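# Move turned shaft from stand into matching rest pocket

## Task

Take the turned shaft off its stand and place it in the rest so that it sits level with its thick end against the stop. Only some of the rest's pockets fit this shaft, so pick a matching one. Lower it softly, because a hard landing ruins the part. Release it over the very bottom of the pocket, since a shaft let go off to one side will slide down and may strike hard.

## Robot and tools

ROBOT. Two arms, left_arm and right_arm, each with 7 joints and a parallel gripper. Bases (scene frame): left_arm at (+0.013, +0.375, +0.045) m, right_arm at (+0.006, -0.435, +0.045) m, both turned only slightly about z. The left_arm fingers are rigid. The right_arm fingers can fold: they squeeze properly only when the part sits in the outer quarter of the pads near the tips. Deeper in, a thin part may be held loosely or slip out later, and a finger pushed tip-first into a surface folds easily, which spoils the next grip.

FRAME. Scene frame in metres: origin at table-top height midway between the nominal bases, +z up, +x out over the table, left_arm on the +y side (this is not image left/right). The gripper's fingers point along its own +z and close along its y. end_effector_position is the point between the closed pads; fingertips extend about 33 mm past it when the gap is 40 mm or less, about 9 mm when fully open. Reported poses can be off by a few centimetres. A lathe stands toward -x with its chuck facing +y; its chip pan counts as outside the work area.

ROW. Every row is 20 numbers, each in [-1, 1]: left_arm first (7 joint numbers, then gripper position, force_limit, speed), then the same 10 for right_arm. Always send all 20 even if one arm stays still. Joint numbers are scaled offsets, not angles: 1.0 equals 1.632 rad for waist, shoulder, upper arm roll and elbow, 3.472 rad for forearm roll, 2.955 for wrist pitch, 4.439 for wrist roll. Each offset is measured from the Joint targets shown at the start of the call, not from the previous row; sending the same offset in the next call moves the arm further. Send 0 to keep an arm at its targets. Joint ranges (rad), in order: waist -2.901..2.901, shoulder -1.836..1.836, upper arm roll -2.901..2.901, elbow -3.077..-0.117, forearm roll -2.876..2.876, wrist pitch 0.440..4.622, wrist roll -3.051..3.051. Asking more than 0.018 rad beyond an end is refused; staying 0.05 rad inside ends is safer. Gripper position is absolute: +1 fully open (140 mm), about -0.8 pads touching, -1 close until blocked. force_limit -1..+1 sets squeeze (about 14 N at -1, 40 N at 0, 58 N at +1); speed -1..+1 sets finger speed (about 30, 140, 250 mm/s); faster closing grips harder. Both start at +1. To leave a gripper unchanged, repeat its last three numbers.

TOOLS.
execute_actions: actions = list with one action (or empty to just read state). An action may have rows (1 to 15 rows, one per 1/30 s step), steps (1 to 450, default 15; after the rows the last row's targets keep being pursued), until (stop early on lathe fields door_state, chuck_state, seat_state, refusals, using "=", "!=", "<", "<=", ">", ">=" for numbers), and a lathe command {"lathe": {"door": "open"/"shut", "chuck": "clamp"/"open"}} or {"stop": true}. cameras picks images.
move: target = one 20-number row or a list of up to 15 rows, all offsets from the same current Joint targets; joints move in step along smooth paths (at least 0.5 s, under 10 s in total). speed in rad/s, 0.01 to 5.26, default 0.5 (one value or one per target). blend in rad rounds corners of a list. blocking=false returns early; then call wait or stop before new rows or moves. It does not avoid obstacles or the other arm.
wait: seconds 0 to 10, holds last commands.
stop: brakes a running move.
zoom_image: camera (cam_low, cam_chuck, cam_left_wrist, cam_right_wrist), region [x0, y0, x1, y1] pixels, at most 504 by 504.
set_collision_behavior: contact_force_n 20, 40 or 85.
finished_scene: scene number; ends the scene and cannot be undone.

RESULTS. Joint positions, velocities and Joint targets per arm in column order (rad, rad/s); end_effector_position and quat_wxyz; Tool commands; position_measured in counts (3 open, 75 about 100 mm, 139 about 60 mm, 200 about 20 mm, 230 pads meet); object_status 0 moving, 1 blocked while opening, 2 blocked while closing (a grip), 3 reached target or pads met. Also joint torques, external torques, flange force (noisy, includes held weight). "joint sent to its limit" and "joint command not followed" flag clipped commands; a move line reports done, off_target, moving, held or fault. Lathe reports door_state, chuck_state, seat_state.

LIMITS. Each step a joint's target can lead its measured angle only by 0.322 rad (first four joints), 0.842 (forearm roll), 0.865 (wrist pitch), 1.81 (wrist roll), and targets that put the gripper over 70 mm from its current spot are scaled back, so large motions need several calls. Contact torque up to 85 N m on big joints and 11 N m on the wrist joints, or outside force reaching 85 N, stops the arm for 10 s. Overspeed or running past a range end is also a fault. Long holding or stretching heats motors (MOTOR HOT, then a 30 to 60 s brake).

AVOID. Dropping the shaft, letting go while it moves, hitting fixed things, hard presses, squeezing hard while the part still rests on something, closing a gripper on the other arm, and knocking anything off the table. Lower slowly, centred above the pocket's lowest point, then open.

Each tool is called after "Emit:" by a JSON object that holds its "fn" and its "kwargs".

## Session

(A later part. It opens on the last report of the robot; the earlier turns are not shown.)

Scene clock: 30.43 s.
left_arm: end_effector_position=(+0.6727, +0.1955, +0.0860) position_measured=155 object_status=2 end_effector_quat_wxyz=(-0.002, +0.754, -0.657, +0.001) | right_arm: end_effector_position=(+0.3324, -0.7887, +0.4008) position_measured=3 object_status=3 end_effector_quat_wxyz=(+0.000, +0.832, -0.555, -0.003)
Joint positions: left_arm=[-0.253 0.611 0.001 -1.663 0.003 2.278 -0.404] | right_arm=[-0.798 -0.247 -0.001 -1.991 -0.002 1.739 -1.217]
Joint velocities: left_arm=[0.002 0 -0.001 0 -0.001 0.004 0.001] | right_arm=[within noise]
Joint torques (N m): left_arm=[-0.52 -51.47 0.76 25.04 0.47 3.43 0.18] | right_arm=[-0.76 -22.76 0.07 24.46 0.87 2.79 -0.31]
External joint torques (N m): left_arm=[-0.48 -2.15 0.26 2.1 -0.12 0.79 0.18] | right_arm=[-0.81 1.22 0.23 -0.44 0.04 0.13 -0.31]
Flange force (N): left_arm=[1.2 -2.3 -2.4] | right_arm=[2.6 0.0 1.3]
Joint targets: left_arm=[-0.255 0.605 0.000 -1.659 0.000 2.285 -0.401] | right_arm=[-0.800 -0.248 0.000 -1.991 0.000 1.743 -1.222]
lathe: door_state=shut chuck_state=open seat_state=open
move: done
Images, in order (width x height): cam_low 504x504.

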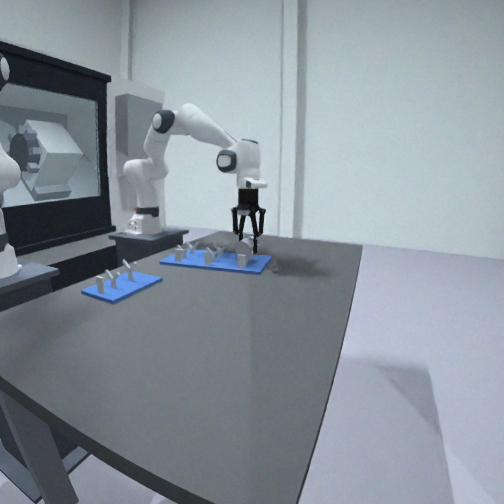

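Emit:
{"fn": "move", "kwargs": {"target": [0,0.0026,0,-0.0005,0,0.0017,0,-1,0.1,-1,0,0,0,0,0,0,0,1,1,1], "speed": 0.012, "cameras": ["cam_left_wrist"]}}

Emit:
{"fn": "move", "kwargs": {"target": [0,0.0026,0,-0.0005,0,0.0017,0,-1,0.1,-1,0,0,0,0,0,0,0,1,1,1], "speed": 0.012, "cameras": ["cam_low"]}}

Emit:
{"fn": "zoom_image", "kwargs": {"camera": "cam_low", "region": [210, 210, 280, 280]}}

Scene clock: 31.27 s.
left_arm: end_effector_position=(+0.6729, +0.1954, +0.0850) position_measured=155 object_status=2 end_effector_quat_wxyz=(-0.002, +0.753, -0.657, +0.001) | right_arm: end_effector_position=(+0.3324, -0.7887, +0.4008) position_measured=3 object_status=3 end_effector_quat_wxyz=(+0.000, +0.832, -0.555, -0.003)
Joint positions: left_arm=[-0.253 0.613 0.001 -1.664 0.003 2.281 -0.404] | right_arm=[-0.798 -0.247 -0.001 -1.991 -0.002 1.739 -1.217]
Joint velocities: within noise
Joint torques (N m): left_arm=[-1.33 -50.15 -0.61 24.78 0.14 3.89 0.18] | right_arm=[-0.77 -22.79 0.11 24.5 0.87 2.8 -0.33]
External joint torques (N m): left_arm=[-1.49 -0.82 -1.27 1.86 -0.45 1.25 0.18] | right_arm=[-0.85 1.18 0.24 -0.34 0.03 0.15 -0.33]
Flange force (N): left_arm=[3.3 -3.2 0.6] | right_arm=[2.8 0.0 1.1]
Joint targets: left_arm=[-0.255 0.609 0.000 -1.660 0.000 2.290 -0.401] | right_arm=[-0.800 -0.248 0.000 -1.991 0.000 1.743 -1.222]
lathe: door_state=shut chuck_state=open seat_state=open
move: done
camera_calibration:
cam_left_wrist: T_world_to_cam=[[-0.990202, -0.139168, -0.0115064, 0.705138], [-0.134507, 0.928396, 0.346394, -0.119391], [-0.0375246, 0.344548, -0.938018, 0.181161], [0, 0, 0, 1]] pos_world=[0.688968, 0.146556, 0.219403]
Images, in order (width x height): cam_left_wrist 896x504.

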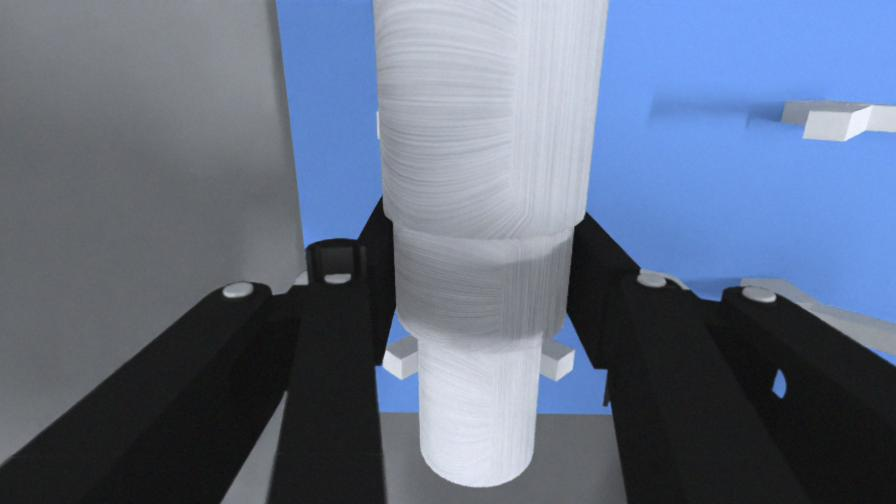

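Scene clock: 31.97 s.
left_arm: end_effector_position=(+0.6729, +0.1954, +0.0849) position_measured=155 object_status=2 end_effector_quat_wxyz=(-0.002, +0.753, -0.658, +0.001) | right_arm: end_effector_position=(+0.3324, -0.7887, +0.4008) position_measured=3 object_status=3 end_effector_quat_wxyz=(+0.000, +0.832, -0.555, -0.003)
Joint positions: left_arm=[-0.253 0.613 0.001 -1.664 0.003 2.281 -0.404] | right_arm=[-0.798 -0.247 -0.001 -1.991 -0.002 1.739 -1.217]
Joint velocities: within noise
Joint torques (N m): left_arm=[-1.34 -47.51 -0.63 24.43 0.13 4.57 0.15] | right_arm=[-0.7 -22.76 0.05 24.43 0.87 2.8 -0.34]
External joint torques (N m): left_arm=[-1.48 1.57 -1.27 1.65 -0.45 1.95 0.15] | right_arm=[-0.65 1.11 0.32 -0.38 0.05 0.16 -0.34]
Flange force (N): left_arm=[5.1 -7.3 5.6] | right_arm=[2.4 -0.1 1.3]
Joint targets: left_arm=[-0.255 0.613 0.000 -1.661 0.000 2.295 -0.401] | right_arm=[-0.800 -0.248 0.000 -1.991 0.000 1.743 -1.222]
lathe: door_state=shut chuck_state=open seat_state=open
move: off_target (left_arm); left_arm: the wrist pitch is farthest, 0.014 rad from its target
Images, in order (width x height): cam_low 504x504.

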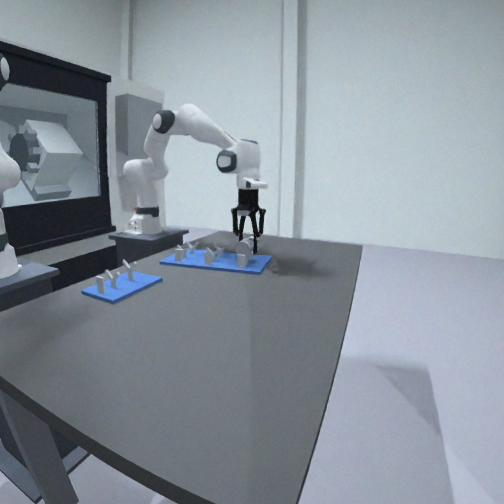

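Scaled by 7.200.

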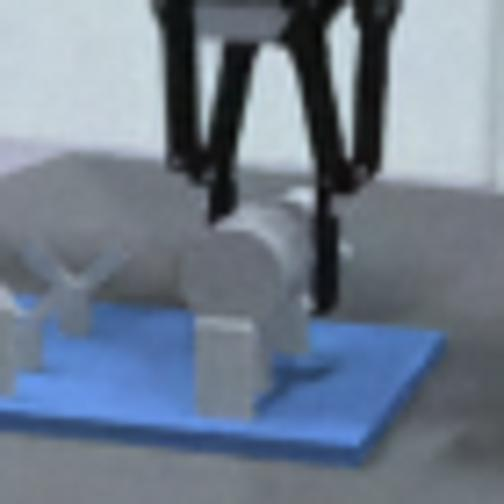

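Emit:
{"fn": "move", "kwargs": {"target": [-0.005,0.0017,0,0.0079,0,-0.0034,-0.0018,-1,0.1,-1,0,0,0,0,0,0,0,1,1,1], "speed": 0.012, "cameras": ["cam_left_wrist","cam_low"]}}

Emit:
{"fn": "zoom_image", "kwargs": {"camera": "cam_low", "region": [210, 210, 280, 280]}}

Scene clock: 34.37 s.
left_arm: end_effector_position=(+0.6730, +0.1952, +0.0850) position_measured=155 object_status=2 end_effector_quat_wxyz=(-0.002, +0.753, -0.658, -0.001) | right_arm: end_effector_position=(+0.3324, -0.7887, +0.4008) position_measured=3 object_status=3 end_effector_quat_wxyz=(+0.000, +0.832, -0.555, -0.003)
Joint positions: left_arm=[-0.256 0.617 0.004 -1.656 0.003 2.272 -0.404] | right_arm=[-0.798 -0.247 -0.001 -1.991 -0.002 1.739 -1.217]
Joint velocities: within noise
Joint torques (N m): left_arm=[-3.37 -48.77 -2.07 26.34 -0.37 4.52 -0.18] | right_arm=[-0.79 -22.78 0.02 24.47 0.85 2.8 -0.3]
External joint torques (N m): left_arm=[-3.43 0.7 -2.7 3.37 -0.96 1.89 -0.18] | right_arm=[-0.8 1.11 0.22 -0.32 0.03 0.16 -0.3]
Flange force (N): left_arm=[10.5 -11.8 3.7] | right_arm=[2.6 0.0 1.1]
Joint targets: left_arm=[-0.263 0.616 0.000 -1.648 0.000 2.285 -0.409] | right_arm=[-0.800 -0.248 0.000 -1.991 0.000 1.743 -1.222]
lathe: door_state=shut chuck_state=open seat_state=open
move: off_target (left_arm); left_arm: the wrist pitch is farthest, 0.013 rad from its target
camera_calibration:
cam_left_wrist: T_world_to_cam=[[-0.990381, -0.138138, -0.00799258, 0.70487], [-0.132208, 0.927659, 0.349242, -0.120912], [-0.0408293, 0.346939, -0.936998, 0.182974], [0, 0, 0, 1]] pos_world=[0.689575, 0.146053, 0.219308]
Images, in order (width x height): cam_low 504x504, cam_left_wrist 896x504.

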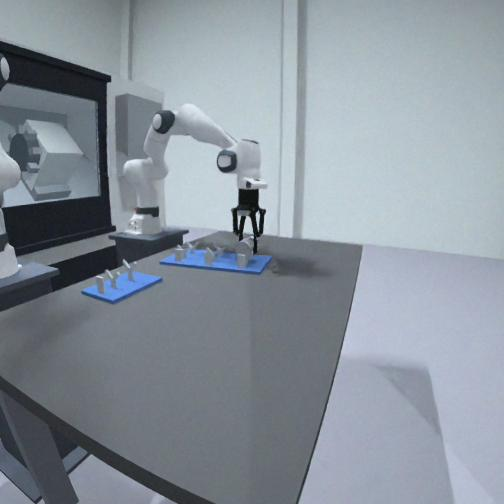

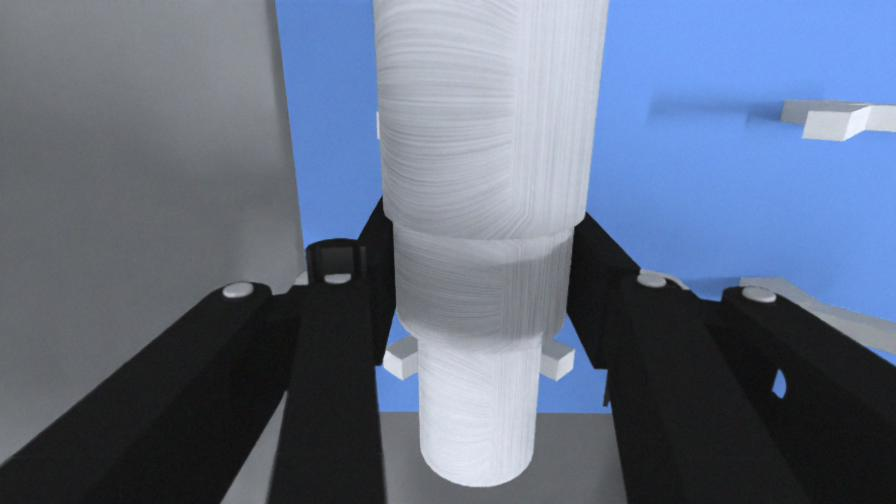

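Scaled by 7.200.

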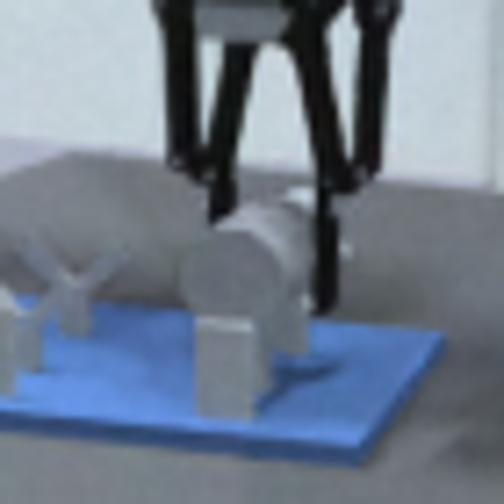

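Emit:
{"fn": "move", "kwargs": {"target": [0,-0.0037,0,0.0007,0,-0.0024,0,-1,0.1,-1,0,0,0,0,0,0,0,1,1,1], "speed": 0.01, "cameras": []}}

Scene clock: 35.43 s.
left_arm: end_effector_position=(+0.6729, +0.1902, +0.0850) position_measured=155 object_status=2 end_effector_quat_wxyz=(-0.002, +0.751, -0.660, +0.000) | right_arm: end_effector_position=(+0.3324, -0.7887, +0.4007) position_measured=3 object_status=3 end_effector_quat_wxyz=(+0.000, +0.832, -0.555, -0.003)
Joint positions: left_arm=[-0.261 0.618 0.002 -1.654 0.003 2.274 -0.405] | right_arm=[-0.798 -0.247 -0.001 -1.991 -0.002 1.739 -1.217]
Joint velocities: within noise
Joint torques (N m): left_arm=[-0.54 -52.09 0.37 25.72 0.46 3.12 -0.17] | right_arm=[-0.81 -22.75 0.07 24.45 0.86 2.79 -0.33]
External joint torques (N m): left_arm=[-0.53 -2.66 -0.18 2.81 -0.13 0.5 -0.17] | right_arm=[-0.8 1.11 0.3 -0.33 0.03 0.16 -0.33]
Flange force (N): left_arm=[3.0 -4.5 -3.8] | right_arm=[2.5 0.0 1.1]
Joint targets: left_arm=[-0.263 0.610 0.000 -1.647 0.000 2.278 -0.409] | right_arm=[-0.800 -0.248 0.000 -1.991 0.000 1.743 -1.222]
lathe: door_state=shut chuck_state=open seat_state=open
move: done
No camera images: "cameras" was empty.

Emit:
{"fn": "move", "kwargs": {"target": [-0.0025,0.0021,0,0.0037,0,-0.0008,-0.0009,-1,0.1,-1,0,0,0,0,0,0,0,1,1,1], "speed": 0.008, "cameras": ["cam_low"]}}

Emit:
{"fn": "zoom_image", "kwargs": {"camera": "cam_low", "region": [210, 210, 280, 280]}}

speed must be a number from 0.01 to 5.26 (rad/s); nothing of the call was run

Scaled by 7.200.

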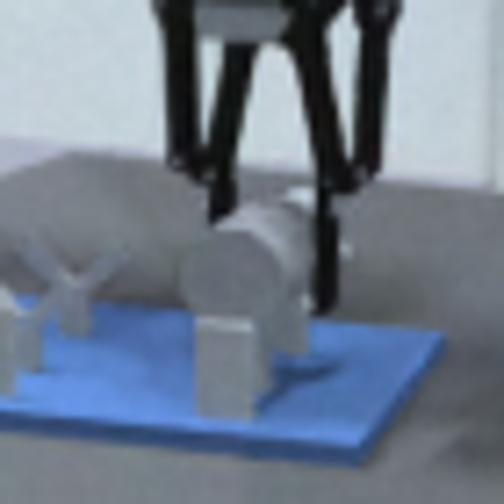

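Emit:
{"fn": "move", "kwargs": {"target": [-0.0025,0.0021,0,0.0037,0,-0.0008,-0.0009,-1,0.1,-1,0,0,0,0,0,0,0,1,1,1], "speed": 0.01, "cameras": ["cam_low"]}}

Emit:
{"fn": "zoom_image", "kwargs": {"camera": "cam_low", "region": [210, 210, 280, 280]}}

Scene clock: 36.50 s.
left_arm: end_effector_position=(+0.6731, +0.1895, +0.0855) position_measured=155 object_status=2 end_effector_quat_wxyz=(-0.002, +0.752, -0.659, +0.000) | right_arm: end_effector_position=(+0.3324, -0.7887, +0.4007) position_measured=3 object_status=3 end_effector_quat_wxyz=(+0.000, +0.832, -0.555, -0.003)
Joint positions: left_arm=[-0.262 0.62 0.002 -1.649 0.003 2.27 -0.408] | right_arm=[-0.798 -0.247 -0.001 -1.991 -0.002 1.739 -1.217]
Joint velocities: left_arm=[-0.001 0 0.001 0.001 0.001 -0.002 -0.004] | right_arm=[within noise]
Joint torques (N m): left_arm=[-2.55 -51.72 -1.05 27.18 -0.1 3.52 -0.18] | right_arm=[-0.76 -22.77 0.05 24.5 0.86 2.81 -0.34]
External joint torques (N m): left_arm=[-2.54 -2.12 -1.59 4.16 -0.69 0.88 -0.18] | right_arm=[-0.74 1.21 0.29 -0.33 0.04 0.16 -0.34]
Flange force (N): left_arm=[8.5 -10.4 -2.6] | right_arm=[2.8 -0.2 1.1]
Joint targets: left_arm=[-0.267 0.614 0.000 -1.641 0.000 2.276 -0.413] | right_arm=[-0.800 -0.248 0.000 -1.991 0.000 1.743 -1.222]
lathe: door_state=shut chuck_state=open seat_state=open
move: done
Images, in order (width x height): cam_low 504x504.

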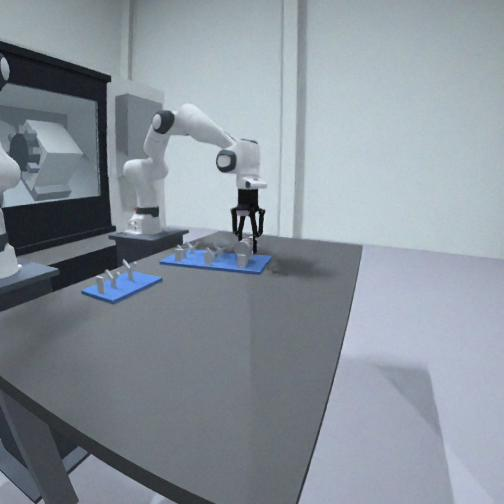

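Scaled by 7.200.

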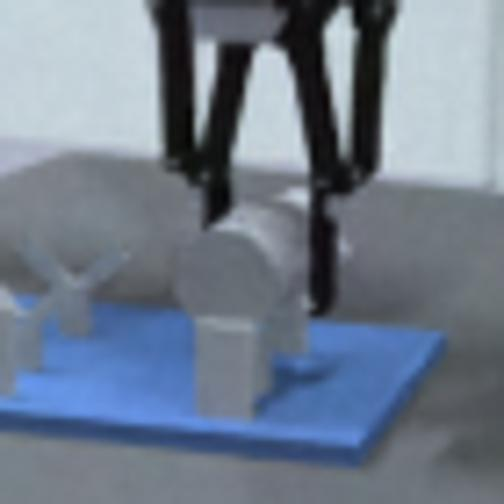

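Emit:
{"fn": "move", "kwargs": {"target": [0.0017,0.0018,0,-0.0031,0,0.0026,0.0006,-1,0.1,-1,0,0,0,0,0,0,0,1,1,1], "speed": 0.01, "cameras": ["cam_left_wrist"]}}

Scene clock: 37.63 s.
left_arm: end_effector_position=(+0.6733, +0.1896, +0.0846) position_measured=155 object_status=2 end_effector_quat_wxyz=(-0.002, +0.752, -0.659, +0.000) | right_arm: end_effector_position=(+0.3324, -0.7887, +0.4007) position_measured=3 object_status=3 end_effector_quat_wxyz=(+0.000, +0.832, -0.555, -0.003)
Joint positions: left_arm=[-0.262 0.621 0.002 -1.65 0.003 2.273 -0.409] | right_arm=[-0.798 -0.247 -0.001 -1.991 -0.002 1.739 -1.217]
Joint velocities: within noise
Joint torques (N m): left_arm=[-1.52 -49.68 -0.72 25.04 0.15 4.1 -0.06] | right_arm=[-0.76 -22.76 0.09 24.44 0.87 2.8 -0.31]
External joint torques (N m): left_arm=[-1.56 -0.18 -1.3 2.11 -0.44 1.47 -0.06] | right_arm=[-0.73 1.07 0.34 -0.31 0.05 0.16 -0.31]
Flange force (N): left_arm=[4.8 -5.5 1.9] | right_arm=[2.4 -0.2 1.1]
Joint targets: left_arm=[-0.264 0.616 0.000 -1.646 0.000 2.283 -0.410] | right_arm=[-0.800 -0.248 0.000 -1.991 0.000 1.743 -1.222]
lathe: door_state=shut chuck_state=open seat_state=open
move: off_target (left_arm); left_arm: the wrist pitch is farthest, 0.011 rad from its target
camera_calibration:
cam_left_wrist: T_world_to_cam=[[-0.990751, -0.135384, -0.00920416, 0.704147], [-0.130109, 0.928508, 0.347771, -0.116926], [-0.0385363, 0.345752, -0.937534, 0.183204], [0, 0, 0, 1]] pos_world=[0.689481, 0.140554, 0.218905]
Images, in order (width x height): cam_left_wrist 896x504.

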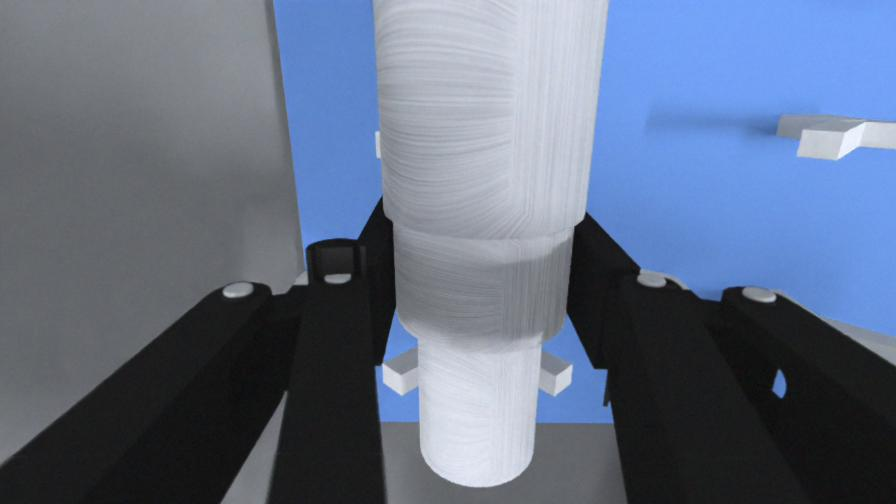

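Emit:
{"fn": "move", "kwargs": {"target": [0,0,0,0,0,0,0,0.9,0.1,-1,0,0,0,0,0,0,0,1,1,1], "cameras": ["cam_left_wrist","cam_low"]}}

Emit:
{"fn": "zoom_image", "kwargs": {"camera": "cam_low", "region": [210, 210, 280, 280]}}

Scene clock: 40.93 s.
left_arm: end_effector_position=(+0.6779, +0.1875, +0.0883) position_measured=16 object_status=0 end_effector_quat_wxyz=(-0.005, +0.752, -0.659, +0.007) | right_arm: end_effector_position=(+0.3324, -0.7887, +0.4007) position_measured=3 object_status=3 end_effector_quat_wxyz=(+0.000, +0.832, -0.555, -0.003)
Joint positions: left_arm=[-0.263 0.619 0.002 -1.647 0.003 2.282 -0.409] | right_arm=[-0.798 -0.247 -0.001 -1.991 -0.002 1.739 -1.217]
Joint velocities: within noise
Joint torques (N m): left_arm=[-0.51 -47.73 0.53 22.54 0.54 2.79 -0.08] | right_arm=[-0.8 -22.76 0.08 24.49 0.86 2.79 -0.28]
External joint torques (N m): left_arm=[-0.54 2.04 -0.04 -0.6 -0.05 0.1 -0.08] | right_arm=[-0.74 1.1 0.36 -0.31 0.04 0.15 -0.28]
Flange force (N): left_arm=[1.8 -2.1 3.5] | right_arm=[2.5 -0.2 1.1]
Joint targets: left_arm=[-0.264 0.616 0.000 -1.646 0.000 2.283 -0.410] | right_arm=[-0.800 -0.248 0.000 -1.991 0.000 1.743 -1.222]
lathe: door_state=shut chuck_state=open seat_state=open
move: done
camera_calibration:
cam_left_wrist: T_world_to_cam=[[-0.990664, -0.134481, -0.0223489, 0.709494], [-0.133971, 0.930051, 0.342135, -0.112917], [-0.0252249, 0.341935, -0.939385, 0.179491], [0, 0, 0, 1]] pos_world=[0.69227, 0.139057, 0.2231]
Images, in order (width x height): cam_low 504x504, cam_left_wrist 896x504.

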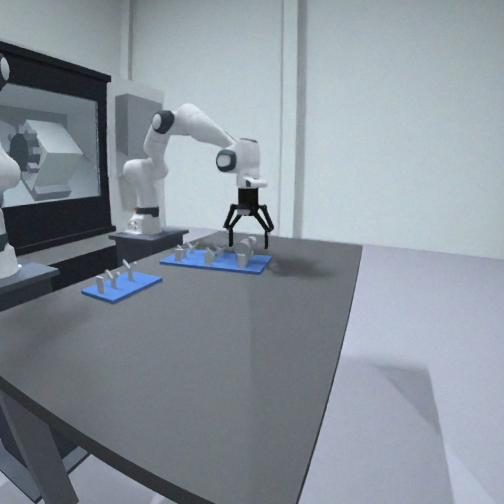

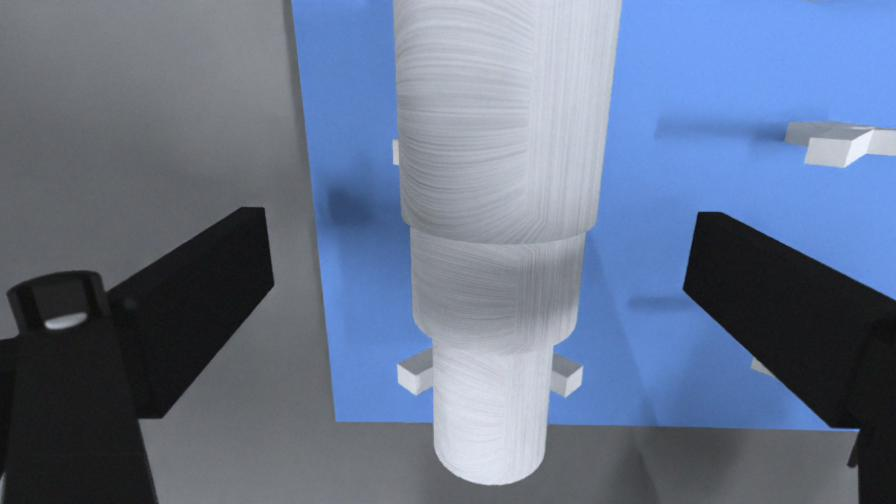

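Scaled by 7.200.

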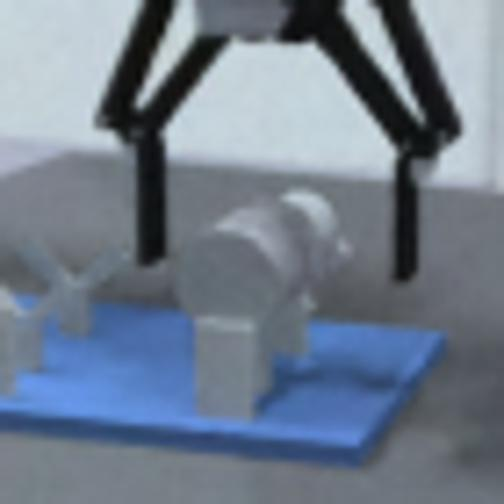

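Emit:
{"fn": "move", "kwargs": {"target": [0,-0.11,0,0.032,0,-0.088,0,0.9,0.1,-1,0,0,0,0,0,0,0,1,1,1], "speed": 0.25, "cameras": ["cam_left_wrist"]}}

Emit:
{"fn": "finished_scene", "kwargs": {"scene": 1}}

Scene clock: 42.83 s.
left_arm: end_effector_position=(+0.6633, +0.1917, +0.2150) position_measured=16 object_status=3 end_effector_quat_wxyz=(-0.001, +0.752, -0.659, -0.002) | right_arm: end_effector_position=(+0.3324, -0.7887, +0.4007) position_measured=3 object_status=3 end_effector_quat_wxyz=(+0.000, +0.832, -0.555, -0.003)
Joint positions: left_arm=[-0.263 0.436 0.002 -1.593 0.003 2.026 -0.409] | right_arm=[-0.798 -0.247 -0.001 -1.991 -0.002 1.739 -1.217]
Joint velocities: left_arm=[0.001 0.001 0.001 -0.002 -0.001 -0.005 0] | right_arm=[within noise]
Joint torques (N m): left_arm=[-0.5 -44.29 0.32 23.9 0.67 2.24 -0.04] | right_arm=[-0.77 -22.78 0.05 24.44 0.86 2.79 -0.32]
External joint torques (N m): left_arm=[-0.7 1.95 -0.24 -0.6 -0.03 -0.37 -0.04] | right_arm=[-0.85 1.05 0.18 -0.33 0.03 0.15 -0.32]
Flange force (N): left_arm=[2.5 -3.3 1.6] | right_arm=[2.4 0.2 1.1]
Joint targets: left_arm=[-0.264 0.437 0.000 -1.594 0.000 2.023 -0.410] | right_arm=[-0.800 -0.248 0.000 -1.991 0.000 1.743 -1.222]
lathe: door_state=shut chuck_state=open seat_state=open
move: done
camera_calibration:
cam_left_wrist: T_world_to_cam=[[-0.99083, -0.13504, -0.00457993, 0.694799], [-0.128112, 0.928148, 0.34947, -0.167206], [-0.0429415, 0.346852, -0.936936, 0.306947], [0, 0, 0, 1]] pos_world=[0.680187, 0.142552, 0.349206]
Images, in order (width x height): cam_left_wrist 896x504.

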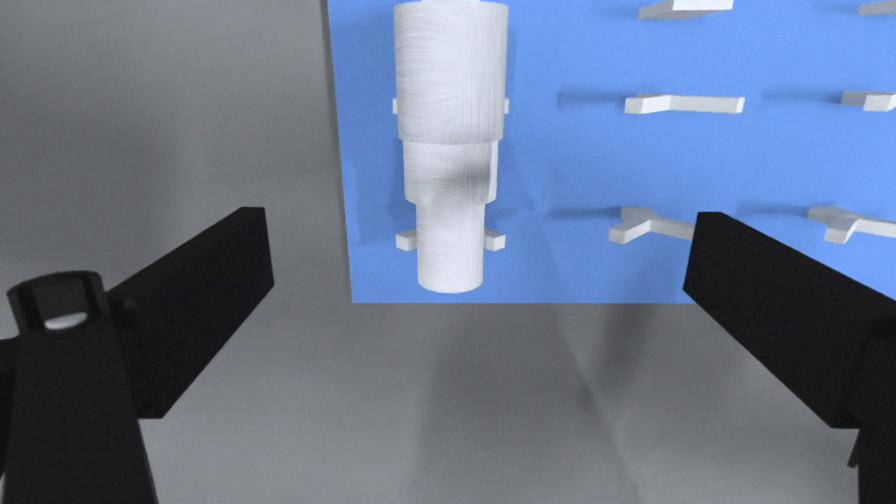

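The scene is finished: the task was done.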